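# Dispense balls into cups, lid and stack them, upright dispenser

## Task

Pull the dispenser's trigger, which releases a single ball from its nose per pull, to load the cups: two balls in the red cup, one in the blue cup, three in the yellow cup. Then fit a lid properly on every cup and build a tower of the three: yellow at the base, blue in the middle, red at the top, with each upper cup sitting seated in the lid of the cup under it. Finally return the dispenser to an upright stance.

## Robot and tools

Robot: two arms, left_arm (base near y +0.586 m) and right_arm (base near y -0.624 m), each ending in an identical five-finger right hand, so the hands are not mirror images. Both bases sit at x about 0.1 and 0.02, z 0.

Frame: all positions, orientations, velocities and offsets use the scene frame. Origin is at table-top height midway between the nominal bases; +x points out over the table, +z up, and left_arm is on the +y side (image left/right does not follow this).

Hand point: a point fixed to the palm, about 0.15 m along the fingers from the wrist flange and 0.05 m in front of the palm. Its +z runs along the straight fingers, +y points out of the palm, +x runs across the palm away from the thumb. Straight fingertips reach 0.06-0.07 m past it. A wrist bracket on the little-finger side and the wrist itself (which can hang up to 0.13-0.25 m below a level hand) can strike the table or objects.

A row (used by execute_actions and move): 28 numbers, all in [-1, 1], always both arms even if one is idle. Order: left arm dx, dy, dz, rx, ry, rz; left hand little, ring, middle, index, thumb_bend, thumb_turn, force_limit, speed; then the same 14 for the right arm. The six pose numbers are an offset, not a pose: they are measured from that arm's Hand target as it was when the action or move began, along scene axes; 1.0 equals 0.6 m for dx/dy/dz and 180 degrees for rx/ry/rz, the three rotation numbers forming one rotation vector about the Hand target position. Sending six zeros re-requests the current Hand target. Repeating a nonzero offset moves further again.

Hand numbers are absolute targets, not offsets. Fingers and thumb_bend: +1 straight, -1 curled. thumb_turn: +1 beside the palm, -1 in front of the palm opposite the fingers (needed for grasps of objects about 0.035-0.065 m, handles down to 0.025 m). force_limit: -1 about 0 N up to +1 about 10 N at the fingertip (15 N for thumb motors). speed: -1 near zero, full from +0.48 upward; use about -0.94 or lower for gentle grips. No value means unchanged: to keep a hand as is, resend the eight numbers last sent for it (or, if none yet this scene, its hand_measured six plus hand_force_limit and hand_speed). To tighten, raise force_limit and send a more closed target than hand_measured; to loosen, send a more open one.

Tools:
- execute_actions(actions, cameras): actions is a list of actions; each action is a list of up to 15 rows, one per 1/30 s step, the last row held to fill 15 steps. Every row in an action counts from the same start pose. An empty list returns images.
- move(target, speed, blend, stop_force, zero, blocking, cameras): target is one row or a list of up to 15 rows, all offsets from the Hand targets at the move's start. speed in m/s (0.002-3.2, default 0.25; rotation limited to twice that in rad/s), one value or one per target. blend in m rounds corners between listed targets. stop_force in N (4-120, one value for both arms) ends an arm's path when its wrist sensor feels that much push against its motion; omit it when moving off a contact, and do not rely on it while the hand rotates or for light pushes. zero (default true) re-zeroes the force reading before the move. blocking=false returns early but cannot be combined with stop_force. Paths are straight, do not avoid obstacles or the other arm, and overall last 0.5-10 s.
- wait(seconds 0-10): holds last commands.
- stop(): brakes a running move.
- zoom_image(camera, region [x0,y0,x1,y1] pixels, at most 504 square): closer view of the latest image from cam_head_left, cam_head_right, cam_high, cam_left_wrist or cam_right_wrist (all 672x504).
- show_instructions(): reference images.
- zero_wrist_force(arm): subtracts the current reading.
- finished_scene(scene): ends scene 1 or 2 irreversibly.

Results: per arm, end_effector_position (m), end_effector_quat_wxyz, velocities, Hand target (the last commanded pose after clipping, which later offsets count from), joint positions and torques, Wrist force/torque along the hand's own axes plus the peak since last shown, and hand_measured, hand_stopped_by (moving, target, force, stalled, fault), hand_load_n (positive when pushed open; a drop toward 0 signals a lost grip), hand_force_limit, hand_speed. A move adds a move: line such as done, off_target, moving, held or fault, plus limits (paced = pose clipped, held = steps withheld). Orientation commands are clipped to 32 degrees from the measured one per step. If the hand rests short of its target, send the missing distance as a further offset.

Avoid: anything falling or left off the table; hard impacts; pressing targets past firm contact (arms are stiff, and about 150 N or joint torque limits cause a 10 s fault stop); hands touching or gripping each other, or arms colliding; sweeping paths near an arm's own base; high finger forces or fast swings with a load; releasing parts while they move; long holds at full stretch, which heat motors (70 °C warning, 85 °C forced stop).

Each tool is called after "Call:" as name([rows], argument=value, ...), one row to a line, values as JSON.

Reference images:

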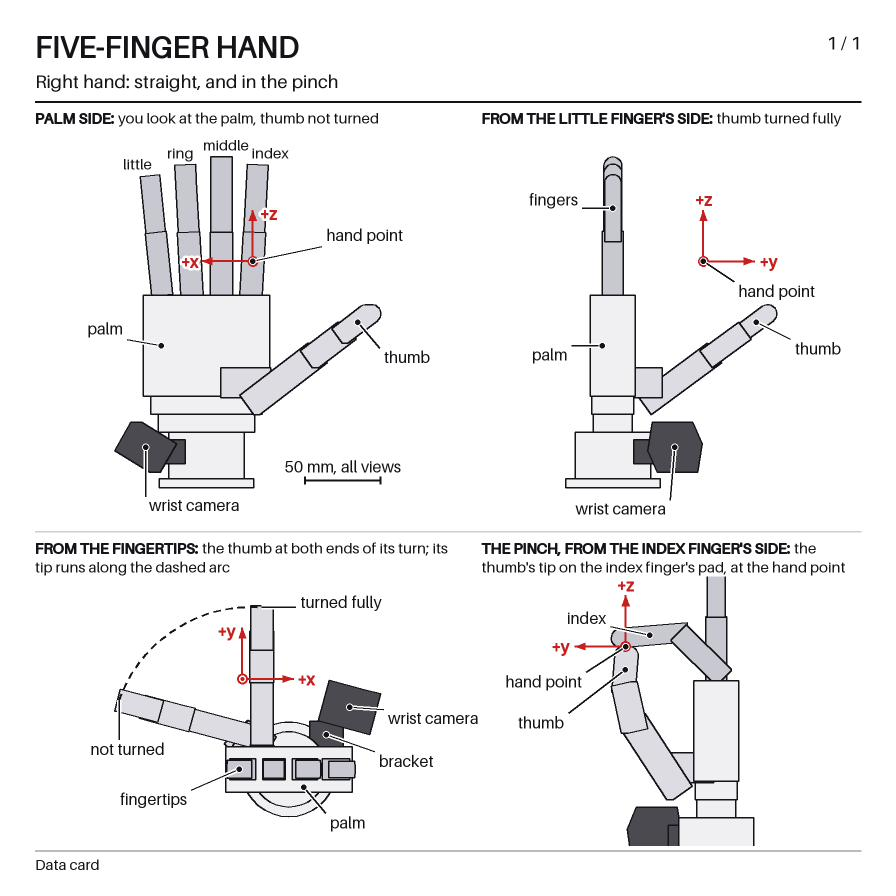

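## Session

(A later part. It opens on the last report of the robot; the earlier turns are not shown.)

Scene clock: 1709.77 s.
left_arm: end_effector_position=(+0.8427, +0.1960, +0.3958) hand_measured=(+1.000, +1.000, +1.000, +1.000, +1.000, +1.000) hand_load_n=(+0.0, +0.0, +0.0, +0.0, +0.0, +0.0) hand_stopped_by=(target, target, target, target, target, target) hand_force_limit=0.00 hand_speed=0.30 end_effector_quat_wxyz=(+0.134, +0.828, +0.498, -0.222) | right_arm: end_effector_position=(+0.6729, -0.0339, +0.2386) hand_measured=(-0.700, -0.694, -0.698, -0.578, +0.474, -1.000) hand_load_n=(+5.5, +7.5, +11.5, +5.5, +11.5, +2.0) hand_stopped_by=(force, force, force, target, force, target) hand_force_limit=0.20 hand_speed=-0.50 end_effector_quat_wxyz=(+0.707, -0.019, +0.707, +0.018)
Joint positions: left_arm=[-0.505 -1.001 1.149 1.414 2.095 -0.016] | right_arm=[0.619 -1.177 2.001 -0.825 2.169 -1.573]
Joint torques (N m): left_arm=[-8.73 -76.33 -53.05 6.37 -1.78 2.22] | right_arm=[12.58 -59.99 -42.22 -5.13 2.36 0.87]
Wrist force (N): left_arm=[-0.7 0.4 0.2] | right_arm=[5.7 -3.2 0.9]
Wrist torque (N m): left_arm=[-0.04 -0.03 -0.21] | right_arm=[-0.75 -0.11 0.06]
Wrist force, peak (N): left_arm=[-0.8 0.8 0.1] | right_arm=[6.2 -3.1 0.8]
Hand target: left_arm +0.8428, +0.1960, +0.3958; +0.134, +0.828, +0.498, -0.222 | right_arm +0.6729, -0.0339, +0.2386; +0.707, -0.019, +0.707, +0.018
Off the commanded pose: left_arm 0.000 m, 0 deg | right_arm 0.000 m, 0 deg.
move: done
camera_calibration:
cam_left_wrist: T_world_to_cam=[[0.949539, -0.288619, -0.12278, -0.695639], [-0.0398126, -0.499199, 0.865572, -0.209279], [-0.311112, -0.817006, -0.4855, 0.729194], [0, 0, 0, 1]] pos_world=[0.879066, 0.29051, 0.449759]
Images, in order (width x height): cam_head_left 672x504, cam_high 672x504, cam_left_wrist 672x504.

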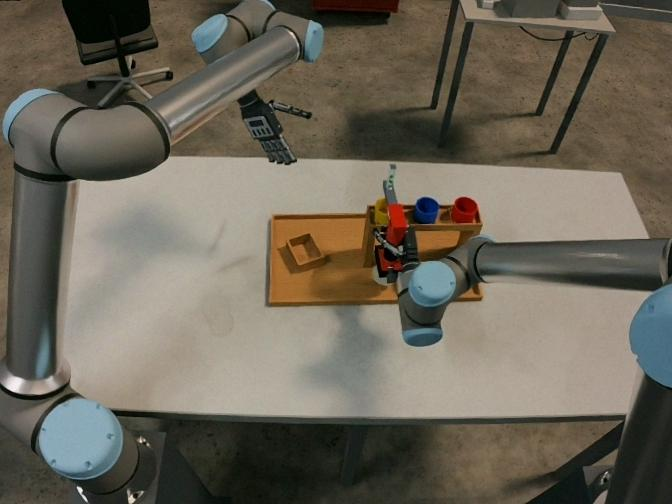

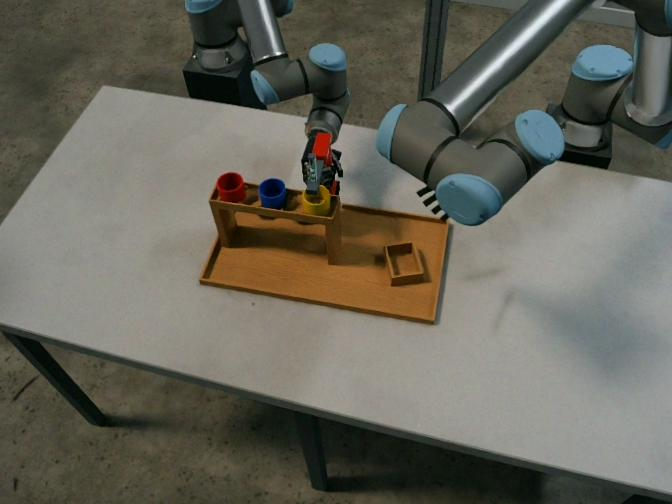

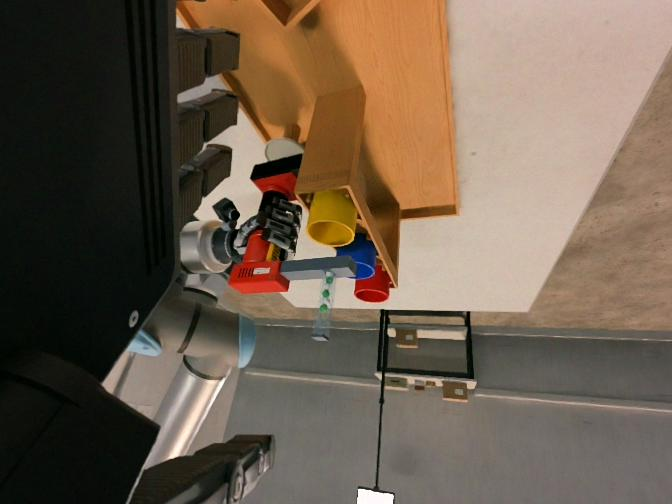

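Call:
move(target=[0, 0, 0, 0, 0, 0, 1, 1, 1, 1, 1, 1, 0, 0.3, 0, 0, 0, 0, 0, 0, -0.9, -0.9, -0.9, 0.2, -0.9, -1, 0.2, -0.3], speed=0.1, cameras=["cam_left_wrist", "cam_high", "cam_head_left", "cam_head_right"])

Call:
zoom_image(camera="cam_left_wrist", region=[230, 200, 350, 350])

Call:
zoom_image(camera="cam_head_left", region=[360, 180, 420, 240])

Call:
zoom_image(camera="cam_head_right", region=[350, 180, 410, 240])

Scene clock: 1717.93 s.
left_arm: end_effector_position=(+0.8427, +0.1960, +0.3958) hand_measured=(+1.000, +1.000, +1.000, +1.000, +1.000, +1.000) hand_load_n=(+0.0, +0.0, +0.0, +0.0, +0.0, +0.0) hand_stopped_by=(target, target, target, target, target, target) hand_force_limit=0.00 hand_speed=0.30 end_effector_quat_wxyz=(+0.134, +0.828, +0.498, -0.222) | right_arm: end_effector_position=(+0.6729, -0.0339, +0.2386) hand_measured=(-0.700, -0.694, -0.698, +0.200, +0.474, -1.000) hand_load_n=(+6.0, +7.5, +11.5, +0.0, +11.0, +2.0) hand_stopped_by=(force, force, force, target, force, target) hand_force_limit=0.20 hand_speed=-0.30 end_effector_quat_wxyz=(+0.707, -0.019, +0.707, +0.018)
Joint positions: left_arm=[-0.505 -1.001 1.149 1.414 2.095 -0.016] | right_arm=[0.619 -1.177 2.001 -0.825 2.169 -1.573]
Joint torques (N m): left_arm=[-6.6 -76.83 -53.76 6.52 -1.86 2.47] | right_arm=[9.82 -60.05 -40.25 -4.98 2.24 -2.46]
Wrist force (N): left_arm=[-0.7 0.6 -0.1] | right_arm=[5.2 -3.1 0.8]
Wrist torque (N m): left_arm=[0.01 0.00 -0.21] | right_arm=[-0.73 -0.03 0.03]
Wrist force, peak (N): left_arm=[-1.1 0.6 0.2] | right_arm=[5.8 -3.6 0.8]
Hand target: left_arm +0.8428, +0.1960, +0.3958; +0.134, +0.828, +0.498, -0.222 | right_arm +0.6729, -0.0339, +0.2386; +0.707, -0.019, +0.707, +0.018
Off the commanded pose: left_arm 0.000 m, 0 deg | right_arm 0.000 m, 0 deg.
move: done
camera_calibration:
cam_left_wrist: T_world_to_cam=[[0.949539, -0.288619, -0.12278, -0.695639], [-0.0398126, -0.499199, 0.865572, -0.209279], [-0.311112, -0.817006, -0.4855, 0.729194], [0, 0, 0, 1]] pos_world=[0.879066, 0.29051, 0.449759]
Images, in order (width x height): cam_head_left 672x504, cam_head_right 672x504, cam_high 672x504, cam_left_wrist 672x504.

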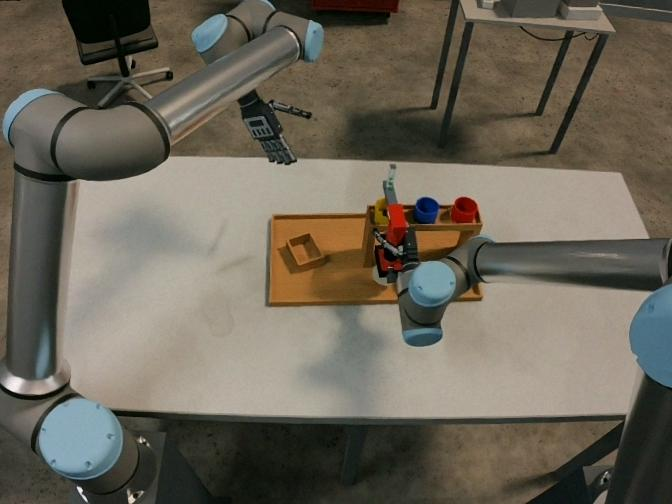

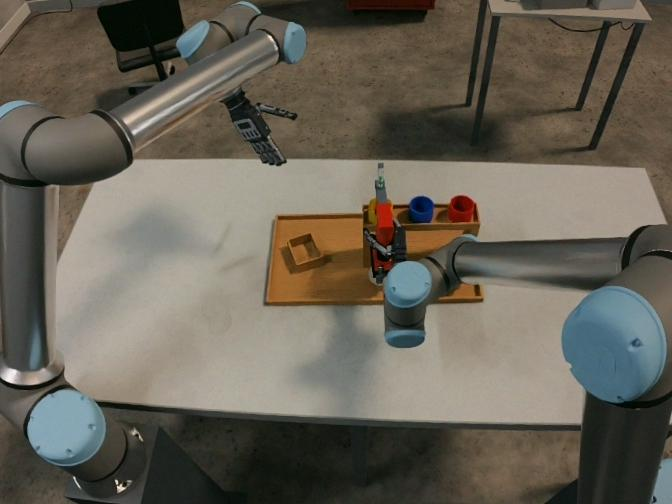

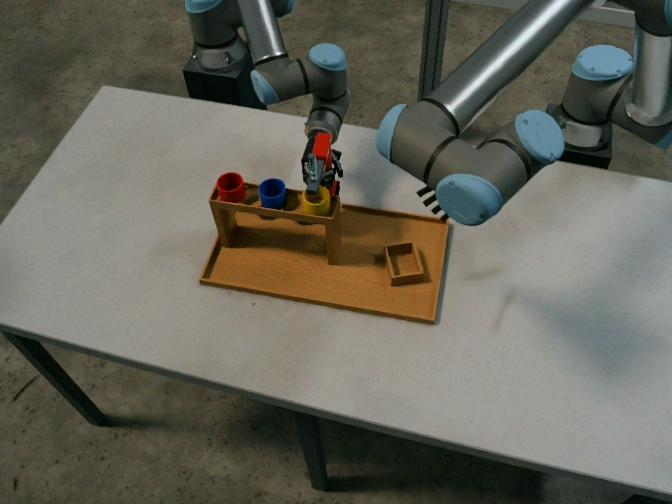

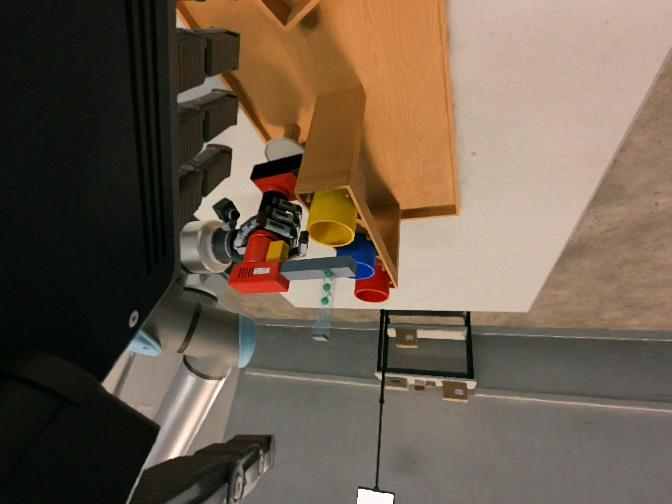

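Scaled by 3.360 from the camera's 672x504 image, which has a finer 960x720 frame.

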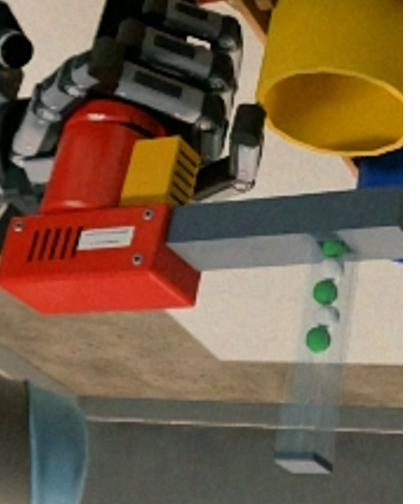

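Scaled by 8.400 from the camera's 672x504 image, which has a finer 960x720 frame.

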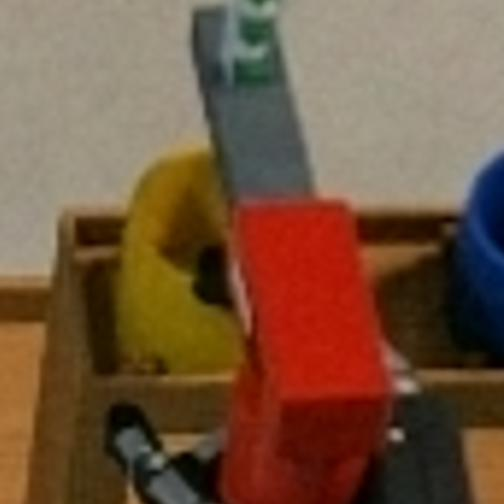

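Scaled by 8.400 from the camera's 672x504 image, which has a finer 960x720 frame.

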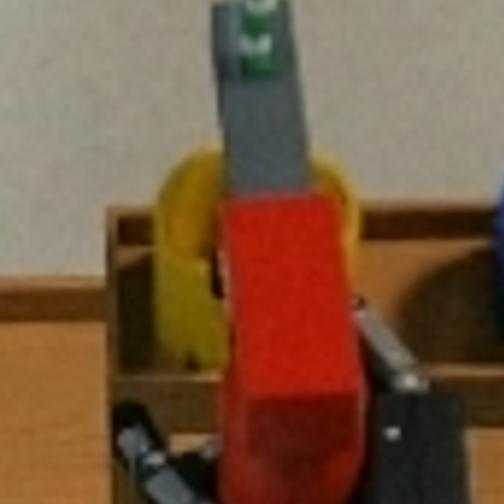

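Call:
move([
  [0, 0, 0, 0, 0, 0, 1, 1, 1, 1, 1, 1, 0, 0.3, 0, 0, 0.05, 0, 0, 0, -0.9, -0.9, -0.9, 0.2, -0.9, -1, 0.2, -0.3],
  [0, 0, 0, 0, 0, 0, 1, 1, 1, 1, 1, 1, 0, 0.3, 0.0097, -0.1793, 0.05, 0, 0, 0, -0.9, -0.9, -0.9, 0.2, -0.9, -1, 0.2, -0.3],
  [0, 0, 0, 0, 0, 0, 1, 1, 1, 1, 1, 1, 0, 0.3, 0.0097, -0.1793, 0.0025, 0, 0, 0, -0.9, -0.9, -0.9, 0.2, -0.9, -1, 0.2, -0.3],
], speed=0.15, blend=[0.015, 0.015, 0], cameras=["cam_left_wrist", "cam_high", "cam_head_left", "cam_head_right"])

Call:
zoom_image(camera="cam_high", region=[230, 120, 350, 240])

Call:
zoom_image(camera="cam_head_left", region=[370, 150, 470, 250])

Call:
zoom_image(camera="cam_left_wrist", region=[220, 150, 420, 350])

Scene clock: 1732.40 s.
left_arm: end_effector_position=(+0.8427, +0.1960, +0.3958) hand_measured=(+1.000, +1.000, +1.000, +1.000, +1.000, +1.000) hand_load_n=(+0.0, +0.0, +0.0, +0.0, +0.0, +0.0) hand_stopped_by=(target, target, target, target, target, target) hand_force_limit=0.00 hand_speed=0.30 end_effector_quat_wxyz=(+0.134, +0.828, +0.498, -0.222) | right_arm: end_effector_position=(+0.6788, -0.1415, +0.2402) hand_measured=(-0.700, -0.694, -0.698, +0.200, +0.474, -1.000) hand_load_n=(+5.5, +7.5, +11.0, +0.0, +11.0, +2.0) hand_stopped_by=(force, force, force, target, force, target) hand_force_limit=0.20 hand_speed=-0.30 end_effector_quat_wxyz=(+0.707, -0.019, +0.707, +0.018)
Joint positions: left_arm=[-0.505 -1.001 1.149 1.414 2.095 -0.016] | right_arm=[0.458 -1.28 2.156 -0.877 2.009 -1.573]
Joint torques (N m): left_arm=[-3.32 -76.15 -53.23 6.61 -1.8 2.06] | right_arm=[-11.79 -47.39 -25.92 -5.32 -3.2 -3.58]
Wrist force (N): left_arm=[-0.5 0.6 0.1] | right_arm=[6.9 -3.2 0.9]
Wrist torque (N m): left_arm=[0.00 -0.05 -0.19] | right_arm=[-0.68 -0.25 0.03]
Wrist force, peak (N): left_arm=[-1.0 0.6 0.1] | right_arm=[8.0 -3.7 0.7]
Hand target: left_arm +0.8428, +0.1960, +0.3958; +0.134, +0.828, +0.498, -0.222 | right_arm +0.6788, -0.1415, +0.2401; +0.707, -0.019, +0.707, +0.018
Off the commanded pose: left_arm 0.000 m, 0 deg | right_arm 0.000 m, 0 deg.
move: done; blend cut to 0.0143 m at target 2
camera_calibration:
cam_left_wrist: T_world_to_cam=[[0.949539, -0.288619, -0.12278, -0.695639], [-0.0398126, -0.499199, 0.865572, -0.209279], [-0.311112, -0.817006, -0.4855, 0.729194], [0, 0, 0, 1]] pos_world=[0.879066, 0.29051, 0.449759]
Images, in order (width x height): cam_head_left 672x504, cam_head_right 672x504, cam_high 672x504, cam_left_wrist 672x504.

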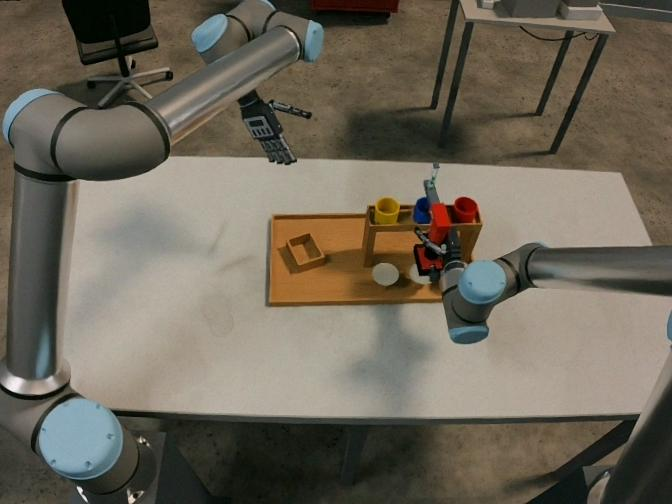

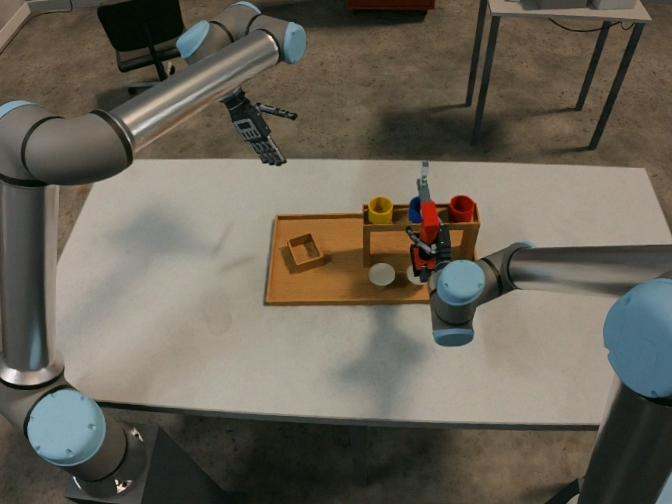

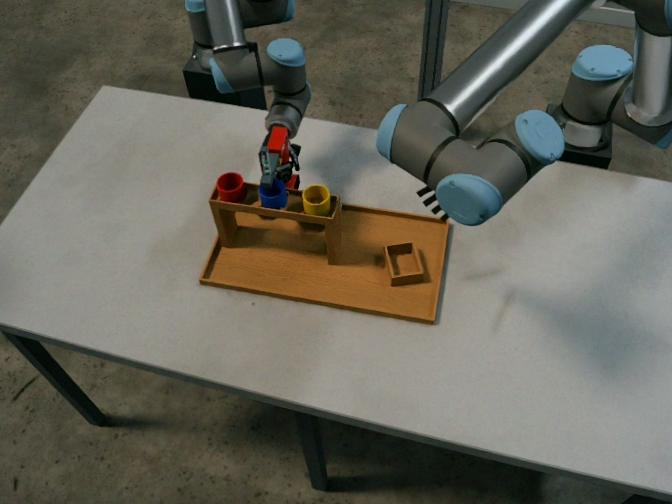

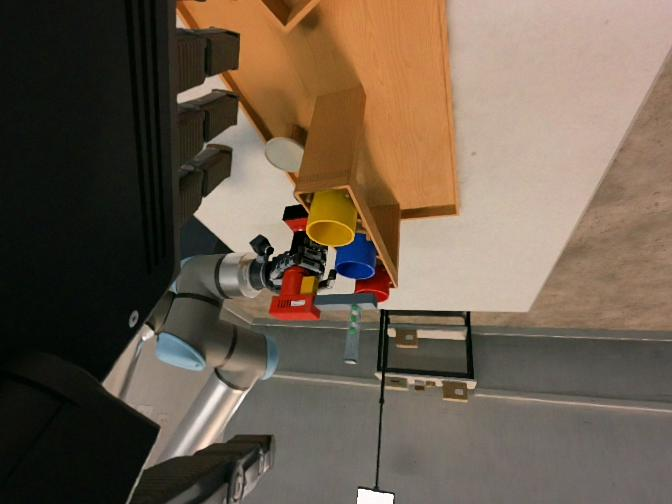

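Scaled by 4.200 from the camera's 672x504 image, which has a finer 960x720 frame.

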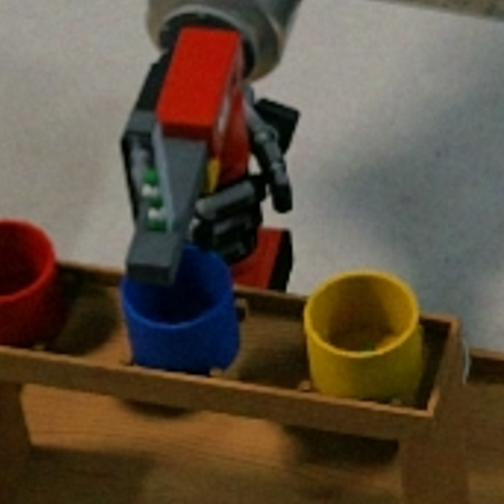

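Scaled by 5.040 from the camera's 672x504 image, which has a finer 960x720 frame.

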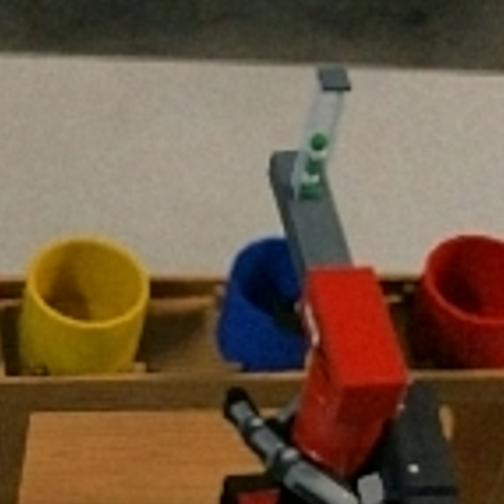

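Scaled by 2.520 from the camera's 672x504 image, which has a finer 960x720 frame.

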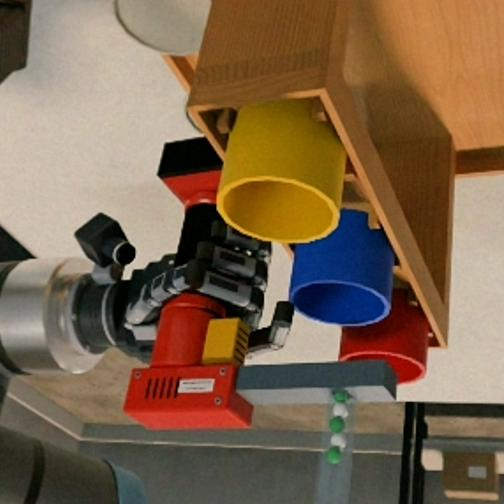

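Call:
move(target=[0, 0, 0, 0, 0, 0, 1, 1, 1, 1, 1, 1, 0, 0.3, 0.003, 0.003, 0, 0, 0, 0, -0.9, -0.9, -0.9, -0.58, -0.9, -1, 0.25, -0.5], speed=0.1, cameras=["cam_high", "cam_head_left"])

Call:
zoom_image(camera="cam_high", region=[230, 130, 350, 240])

Call:
move(target=[0, 0, 0, 0, 0, 0, 1, 1, 1, 1, 1, 1, 0, 0.3, 0, 0, 0, 0, 0, 0, -0.9, -0.9, -0.9, 0.2, -0.9, -1, 0.25, -0.3], speed=0.1, cameras=["cam_left_wrist", "cam_high"])

Call:
zoom_image(camera="cam_left_wrist", region=[250, 240, 410, 380])

Scene clock: 1749.23 s.
left_arm: end_effector_position=(+0.8427, +0.1960, +0.3958) hand_measured=(+1.000, +1.000, +1.000, +1.000, +1.000, +1.000) hand_load_n=(+0.0, +0.0, +0.0, +0.0, +0.0, +0.0) hand_stopped_by=(target, target, target, target, target, target) hand_force_limit=0.00 hand_speed=0.30 end_effector_quat_wxyz=(+0.134, +0.828, +0.498, -0.222) | right_arm: end_effector_position=(+0.6806, -0.1397, +0.2401) hand_measured=(-0.700, -0.694, -0.698, -0.578, +0.474, -1.000) hand_load_n=(+5.5, +7.0, +11.0, +5.5, +11.0, +2.0) hand_stopped_by=(force, force, force, target, force, target) hand_force_limit=0.25 hand_speed=-0.50 end_effector_quat_wxyz=(+0.707, -0.019, +0.707, +0.018)
Joint positions: left_arm=[-0.505 -1.001 1.149 1.414 2.095 -0.016] | right_arm=[0.459 -1.277 2.151 -0.875 2.01 -1.573]
Joint torques (N m): left_arm=[-2.22 -76 -53.01 6.11 -1.68 2.43] | right_arm=[11.64 -49.31 -39.91 -0.24 2.51 -2.57]
Wrist force (N): left_arm=[-1.0 0.6 -0.2] | right_arm=[6.9 -3.3 1.0]
Wrist torque (N m): left_arm=[0.01 0.04 -0.22] | right_arm=[-0.71 -0.27 0.05]
Wrist force, peak (N): left_arm=[-1.0 0.6 -0.2] | right_arm=[7.4 -3.2 0.9]
Hand target: left_arm +0.8428, +0.1960, +0.3958; +0.134, +0.828, +0.498, -0.222 | right_arm +0.6806, -0.1397, +0.2401; +0.707, -0.019, +0.707, +0.018
Off the commanded pose: left_arm 0.000 m, 0 deg | right_arm 0.000 m, 0 deg.
move: done
Images, in order (width x height): cam_head_left 672x504, cam_high 672x504.

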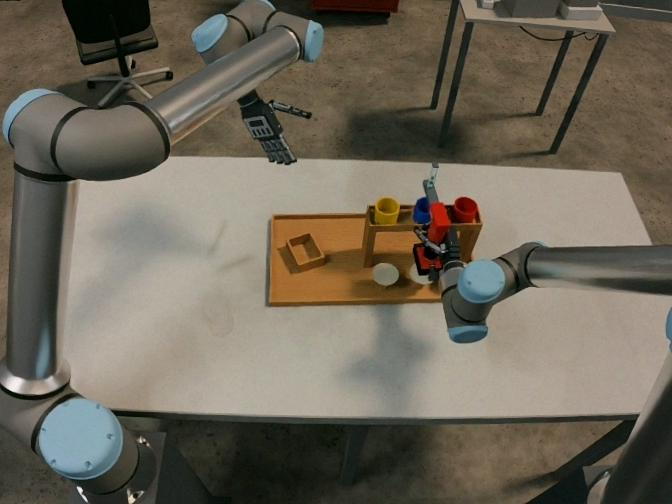

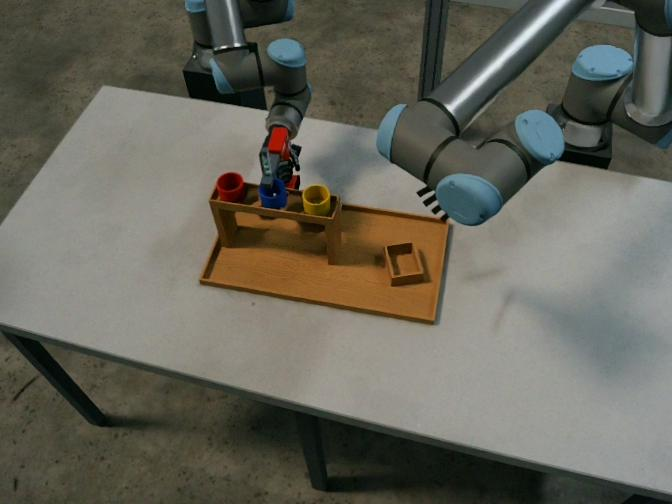

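Scaled by 4.200 from the camera's 672x504 image, which has a finer 960x720 frame.

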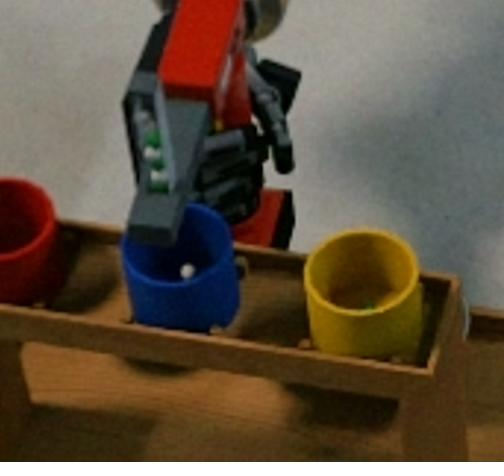

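Scene clock: 1749.93 s.
left_arm: end_effector_position=(+0.8427, +0.1960, +0.3958) hand_measured=(+1.000, +1.000, +1.000, +1.000, +1.000, +1.000) hand_load_n=(+0.0, +0.0, +0.0, +0.0, +0.0, +0.0) hand_stopped_by=(target, target, target, target, target, target) hand_force_limit=0.00 hand_speed=0.30 end_effector_quat_wxyz=(+0.134, +0.828, +0.498, -0.222) | right_arm: end_effector_position=(+0.6806, -0.1397, +0.2401) hand_measured=(-0.700, -0.694, -0.698, +0.200, +0.474, -1.000) hand_load_n=(+5.5, +7.5, +11.5, +0.0, +11.0, +2.0) hand_stopped_by=(force, force, force, target, force, target) hand_force_limit=0.25 hand_speed=-0.30 end_effector_quat_wxyz=(+0.707, -0.019, +0.707, +0.018)
Joint positions: left_arm=[-0.505 -1.001 1.149 1.414 2.095 -0.016] | right_arm=[0.459 -1.277 2.151 -0.875 2.01 -1.573]
Joint torques (N m): left_arm=[-1.28 -76.78 -53.22 6.59 -1.49 1.81] | right_arm=[11.35 -49.14 -39.82 -0.7 2.67 -2.51]
Wrist force (N): left_arm=[-0.9 0.5 0.3] | right_arm=[7.0 -3.2 0.9]
Wrist torque (N m): left_arm=[-0.03 0.01 -0.22] | right_arm=[-0.70 -0.27 0.06]
Wrist force, peak (N): left_arm=[-0.9 0.5 0.3] | right_arm=[7.2 -3.3 1.0]
Hand target: left_arm +0.8428, +0.1960, +0.3958; +0.134, +0.828, +0.498, -0.222 | right_arm +0.6806, -0.1397, +0.2401; +0.707, -0.019, +0.707, +0.018
Off the commanded pose: left_arm 0.000 m, 0 deg | right_arm 0.000 m, 0 deg.
move: done
camera_calibration:
cam_left_wrist: T_world_to_cam=[[0.949539, -0.288619, -0.12278, -0.695639], [-0.0398126, -0.499199, 0.865572, -0.209279], [-0.311112, -0.817006, -0.4855, 0.729194], [0, 0, 0, 1]] pos_world=[0.879066, 0.29051, 0.449759]
Images, in order (width x height): cam_high 672x504, cam_left_wrist 672x504.

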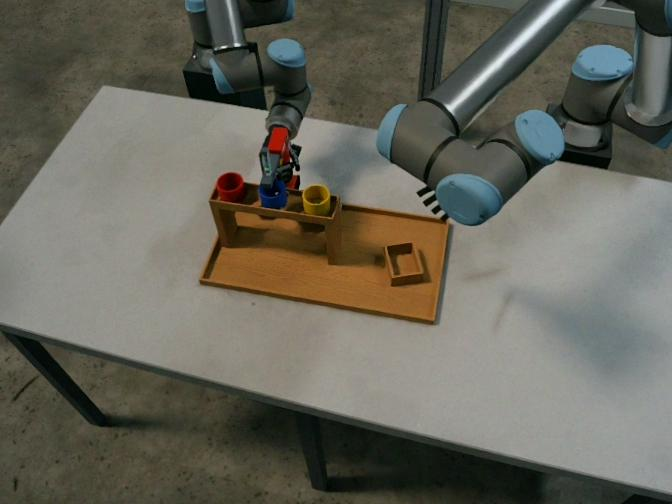

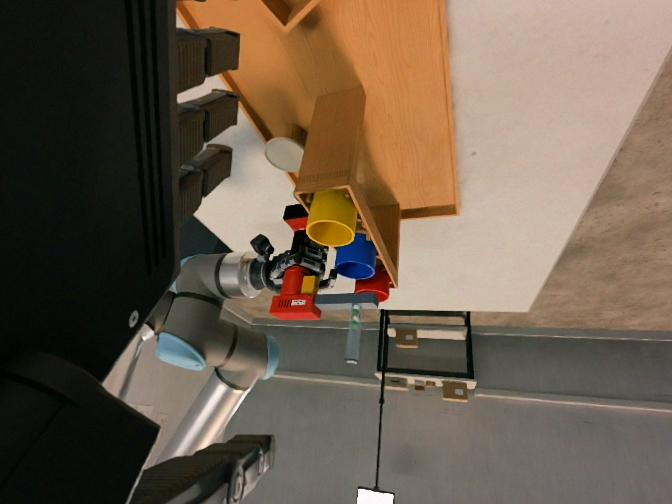

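Scaled by 3.150 from the camera's 672x504 image, which has a finer 960x720 frame.

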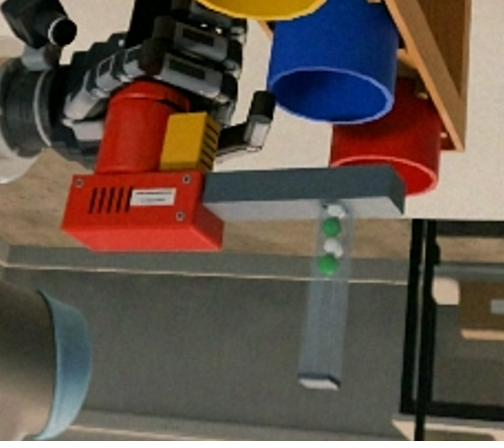

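Call:
move([
  [0,0,0,0,0,0,1,1,1,1,1,1,0,0.3,0,0,0.05,0,0,0,-0.9,-0.9,-0.9,0.2,-0.9,-1,0.25,-0.3],
  [0,0,0,0,0,0,1,1,1,1,1,1,0,0.3,0.0095,-0.1733,0.05,0,0,0,-0.9,-0.9,-0.9,0.2,-0.9,-1,0.25,-0.3],
  [0,0,0,0,0,0,1,1,1,1,1,1,0,0.3,0.0095,-0.1733,0.0,0,0,0,-0.9,-0.9,-0.9,0.2,-0.9,-1,0.25,-0.3],
], speed=0.15, blend=[0.015,0.015,0], cameras=["cam_high","cam_head_left","cam_left_wrist"])

Call:
zoom_image(camera="cam_high", region=[190, 100, 310, 220])

Call:
zoom_image(camera="cam_head_left", region=[330, 160, 560, 330])

Scene clock: 1794.83 s.
left_arm: end_effector_position=(+0.8427, +0.1960, +0.3958) hand_measured=(+1.000, +1.000, +1.000, +1.000, +1.000, +1.000) hand_load_n=(-0.5, +0.0, +0.0, +0.0, +0.0, +0.0) hand_stopped_by=(target, target, target, target, target, target) hand_force_limit=0.00 hand_speed=0.30 end_effector_quat_wxyz=(+0.134, +0.828, +0.498, -0.222) | right_arm: end_effector_position=(+0.6863, -0.2436, +0.2402) hand_measured=(-0.700, -0.694, -0.698, +0.200, +0.474, -1.000) hand_load_n=(+5.5, +8.0, +11.0, +0.0, +11.0, +2.0) hand_stopped_by=(force, force, force, target, force, target) hand_force_limit=0.25 hand_speed=-0.30 end_effector_quat_wxyz=(+0.707, -0.019, +0.707, +0.018)
Joint positions: left_arm=[-0.505 -1.001 1.149 1.414 2.095 -0.016] | right_arm=[0.266 -1.365 2.276 -0.912 1.817 -1.573]
Joint torques (N m): left_arm=[1.22 -74.83 -52.91 6.79 -1.58 2.07] | right_arm=[-11.02 -37.94 -23.76 -6.41 -3.55 -2.75]
Wrist force (N): left_arm=[-0.6 0.5 0.0] | right_arm=[7.0 -2.9 1.5]
Wrist torque (N m): left_arm=[-0.02 -0.03 -0.20] | right_arm=[-0.68 -0.33 0.08]
Wrist force, peak (N): left_arm=[-1.0 0.5 0.4] | right_arm=[8.4 -3.5 0.9]
Hand target: left_arm +0.8428, +0.1960, +0.3958; +0.134, +0.828, +0.498, -0.222 | right_arm +0.6863, -0.2436, +0.2401; +0.707, -0.019, +0.707, +0.018
Off the commanded pose: left_arm 0.000 m, 0 deg | right_arm 0.000 m, 0 deg.
move: done
camera_calibration:
cam_left_wrist: T_world_to_cam=[[0.949539, -0.288619, -0.12278, -0.695639], [-0.0398126, -0.499199, 0.865572, -0.209279], [-0.311112, -0.817006, -0.4855, 0.729194], [0, 0, 0, 1]] pos_world=[0.879066, 0.29051, 0.449759]
Images, in order (width x height): cam_head_left 672x504, cam_high 672x504, cam_left_wrist 672x504.

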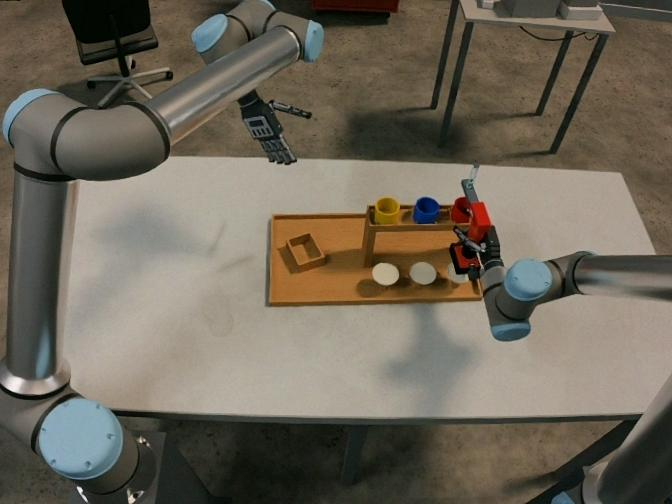

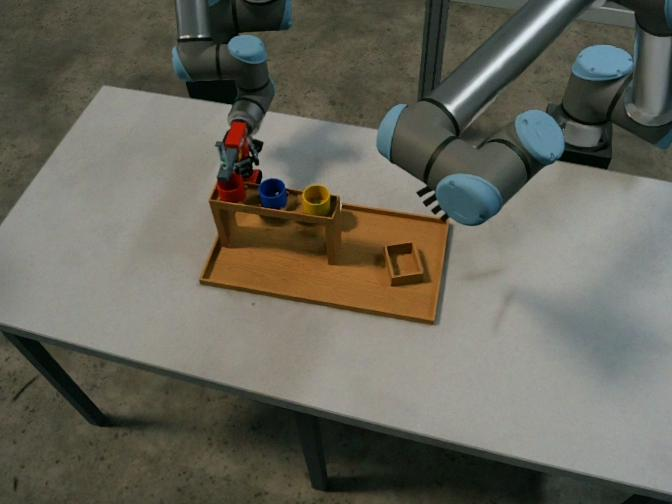

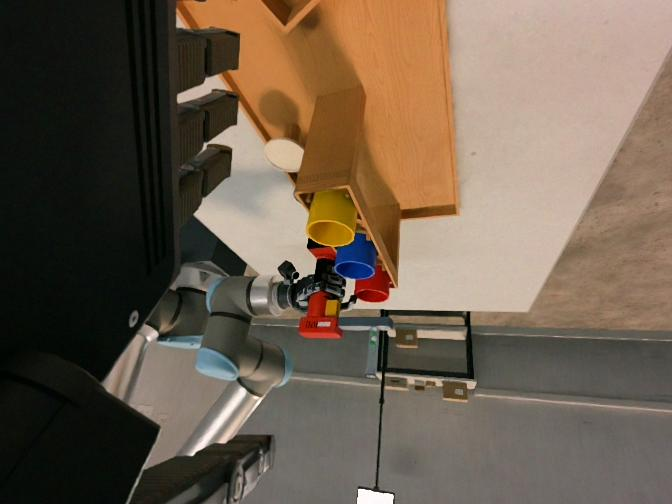

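Scaled by 4.200 from the camera's 672x504 image, which has a finer 960x720 frame.

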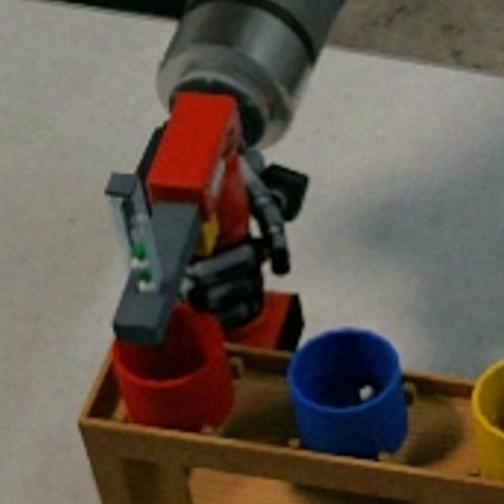

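Scaled by 2.191 from the camera's 672x504 image, which has a finer 960x720 frame.

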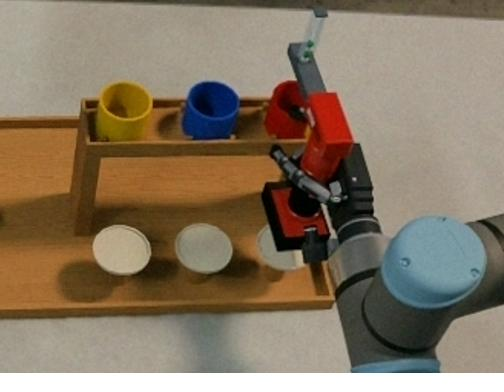

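Call:
move(target=[0,0,0,0,0,0,1,1,1,1,1,1,0,0.3,0,0.0133,0,0,0,0,-0.9,-0.9,-0.9,0.2,-0.9,-1,0.25,-0.3], speed=0.05)

Call:
move(target=[0,0,0,0,0,0,1,1,1,1,1,1,0,0.3,0,0,0,0,0,0,-0.9,-0.9,-0.9,-0.58,-0.9,-1,0.25,-0.5], cameras=["cam_high"])

Call:
zoom_image(camera="cam_high", region=[190, 100, 310, 220])

Scene clock: 1817.33 s.
left_arm: end_effector_position=(+0.8427, +0.1960, +0.3958) hand_measured=(+1.000, +1.000, +1.000, +1.000, +1.000, +1.000) hand_load_n=(+0.0, +0.0, +0.0, +0.0, +0.0, +0.0) hand_stopped_by=(target, target, target, target, target, target) hand_force_limit=0.00 hand_speed=0.30 end_effector_quat_wxyz=(+0.134, +0.828, +0.498, -0.222) | right_arm: end_effector_position=(+0.6863, -0.2357, +0.2401) hand_measured=(-0.700, -0.694, -0.698, +0.200, +0.474, -1.000) hand_load_n=(+5.5, +7.5, +11.0, +0.0, +11.5, +2.0) hand_stopped_by=(force, force, force, target, force, target) hand_force_limit=0.25 hand_speed=-0.30 end_effector_quat_wxyz=(+0.707, -0.019, +0.707, +0.018)
Joint positions: left_arm=[-0.505 -1.001 1.149 1.414 2.095 -0.016] | right_arm=[0.282 -1.358 2.267 -0.91 1.833 -1.573]
Joint torques (N m): left_arm=[4.9 -77.34 -53.07 6.38 -1.65 2.22] | right_arm=[8.49 -41.23 -39.23 -0.62 3.09 -2.85]
Wrist force (N): left_arm=[-0.8 0.1 0.0] | right_arm=[7.0 -3.0 1.1]
Wrist torque (N m): left_arm=[-0.08 -0.01 -0.23] | right_arm=[-0.70 -0.33 0.08]
Wrist force, peak (N): left_arm=[-1.0 0.7 0.2] | right_arm=[7.3 -3.3 1.1]
Hand target: left_arm +0.8428, +0.1960, +0.3958; +0.134, +0.828, +0.498, -0.222 | right_arm +0.6863, -0.2357, +0.2401; +0.707, -0.019, +0.707, +0.018
Off the commanded pose: left_arm 0.000 m, 0 deg | right_arm 0.000 m, 0 deg.
move: done

Scene clock: 1818.17 s.
left_arm: end_effector_position=(+0.8427, +0.1960, +0.3958) hand_measured=(+1.000, +1.000, +1.000, +1.000, +1.000, +1.000) hand_load_n=(+0.0, +0.0, +0.0, +0.0, +0.0, +0.0) hand_stopped_by=(target, target, target, target, target, target) hand_force_limit=0.00 hand_speed=0.30 end_effector_quat_wxyz=(+0.134, +0.828, +0.498, -0.222) | right_arm: end_effector_position=(+0.6863, -0.2357, +0.2401) hand_measured=(-0.700, -0.694, -0.698, -0.578, +0.474, -1.000) hand_load_n=(+6.0, +7.0, +11.5, +5.5, +11.0, +1.5) hand_stopped_by=(force, force, force, target, force, target) hand_force_limit=0.25 hand_speed=-0.50 end_effector_quat_wxyz=(+0.707, -0.019, +0.707, +0.018)
Joint positions: left_arm=[-0.505 -1.001 1.149 1.414 2.095 -0.016] | right_arm=[0.282 -1.358 2.267 -0.91 1.833 -1.573]
Joint torques (N m): left_arm=[6.59 -77.83 -52.57 6.38 -1.79 2.44] | right_arm=[12.25 -40.56 -38.74 -0.69 2.42 -2.86]
Wrist force (N): left_arm=[-0.7 0.4 0.0] | right_arm=[6.8 -3.0 1.5]
Wrist torque (N m): left_arm=[-0.02 0.00 -0.22] | right_arm=[-0.71 -0.30 0.06]
Wrist force, peak (N): left_arm=[-0.9 0.6 -0.4] | right_arm=[7.0 -3.0 1.6]
Hand target: left_arm +0.8428, +0.1960, +0.3958; +0.134, +0.828, +0.498, -0.222 | right_arm +0.6863, -0.2357, +0.2401; +0.707, -0.019, +0.707, +0.018
Off the commanded pose: left_arm 0.000 m, 0 deg | right_arm 0.000 m, 0 deg.
move: done
Images, in order (width x height): cam_high 672x504.

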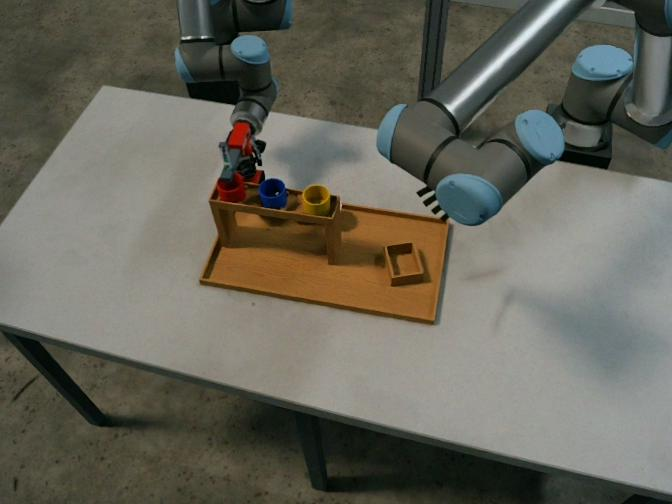

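Scaled by 4.200 from the camera's 672x504 image, which has a finer 960x720 frame.

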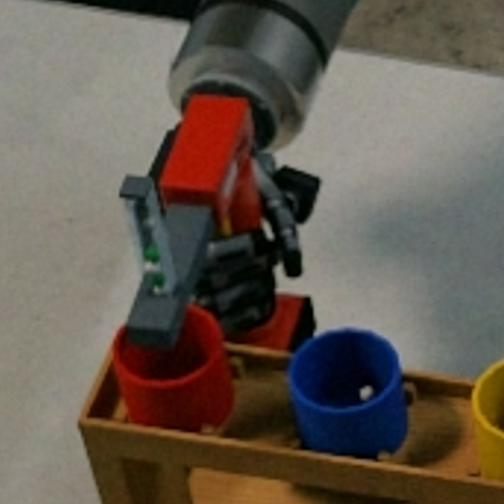

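Call:
move(target=[0,0,0,0,0,0,1,1,1,1,1,1,0,0.3,0,0,0,0,0,0,-0.9,-0.9,-0.9,0.2,-0.9,-1,0.25,-0.3], cameras=["cam_left_wrist","cam_high"])

Call:
zoom_image(camera="cam_left_wrist", region=[290, 260, 410, 350])

Call:
zoom_image(camera="cam_high", region=[205, 135, 265, 195])

Scene clock: 1823.27 s.
left_arm: end_effector_position=(+0.8428, +0.1960, +0.3958) hand_measured=(+1.000, +1.000, +1.000, +1.000, +1.000, +1.000) hand_load_n=(+0.0, +0.0, +0.0, +0.0, +0.0, +0.0) hand_stopped_by=(target, target, target, target, target, target) hand_force_limit=0.00 hand_speed=0.30 end_effector_quat_wxyz=(+0.134, +0.828, +0.498, -0.222) | right_arm: end_effector_position=(+0.6863, -0.2357, +0.2401) hand_measured=(-0.700, -0.694, -0.698, +0.200, +0.474, -1.000) hand_load_n=(+5.5, +7.5, +11.0, +0.0, +11.5, +2.0) hand_stopped_by=(force, force, force, target, force, target) hand_force_limit=0.25 hand_speed=-0.30 end_effector_quat_wxyz=(+0.707, -0.019, +0.707, +0.018)
Joint positions: left_arm=[-0.505 -1.001 1.149 1.414 2.095 -0.016] | right_arm=[0.282 -1.358 2.267 -0.91 1.833 -1.573]
Joint torques (N m): left_arm=[3.81 -76.84 -53.23 6.38 -1.76 1.85] | right_arm=[11.03 -40.3 -37.92 -1.76 1.7 -1.93]
Wrist force (N): left_arm=[-0.9 0.6 0.2] | right_arm=[6.7 -3.3 1.2]
Wrist torque (N m): left_arm=[-0.01 0.01 -0.22] | right_arm=[-0.74 -0.29 0.05]
Wrist force, peak (N): left_arm=[-1.1 0.6 0.0] | right_arm=[7.3 -3.1 1.6]
Hand target: left_arm +0.8428, +0.1960, +0.3958; +0.134, +0.828, +0.498, -0.222 | right_arm +0.6863, -0.2357, +0.2401; +0.707, -0.019, +0.707, +0.018
Off the commanded pose: left_arm 0.000 m, 0 deg | right_arm 0.000 m, 0 deg.
move: done
camera_calibration:
cam_left_wrist: T_world_to_cam=[[0.949539, -0.288619, -0.12278, -0.695639], [-0.0398126, -0.499199, 0.865572, -0.209279], [-0.311112, -0.817006, -0.4855, 0.729194], [0, 0, 0, 1]] pos_world=[0.879066, 0.29051, 0.449759]
Images, in order (width x height): cam_high 672x504, cam_left_wrist 672x504.

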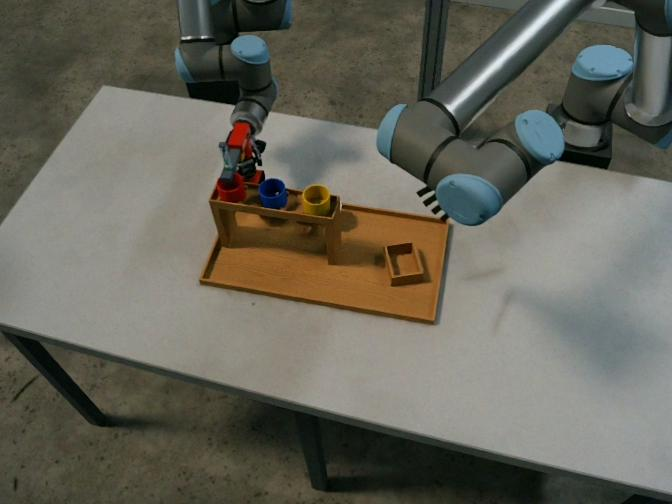

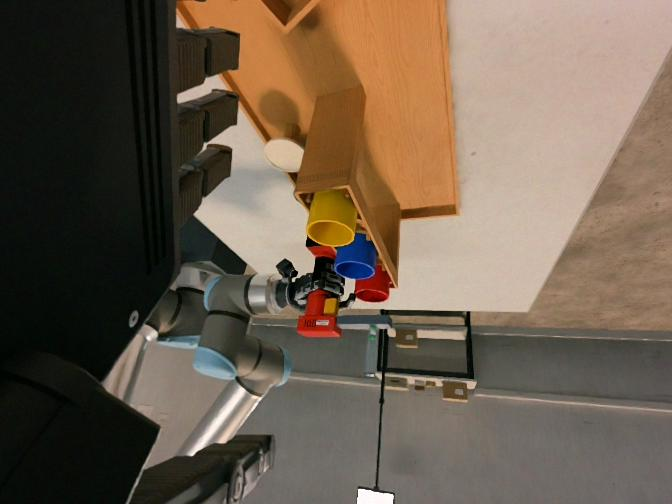

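Scaled by 4.200 from the camera's 672x504 image, which has a finer 960x720 frame.

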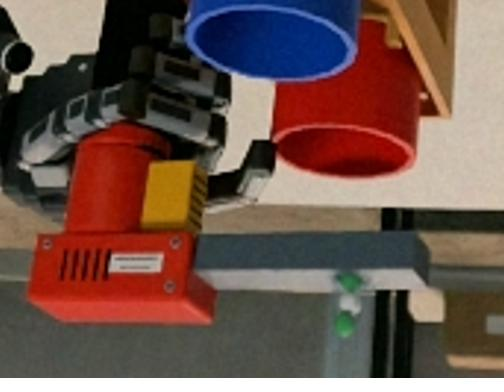

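Scaled by 8.400 from the camera's 672x504 image, which has a finer 960x720 frame.

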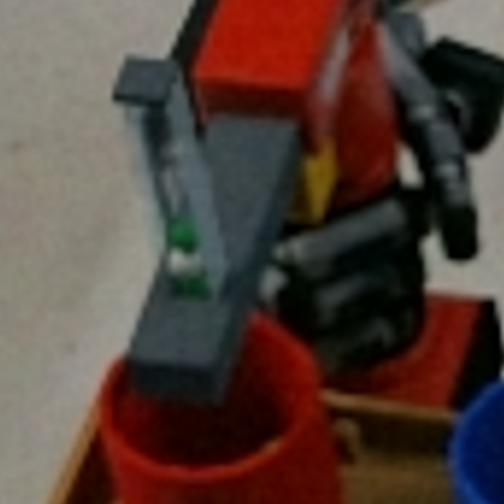

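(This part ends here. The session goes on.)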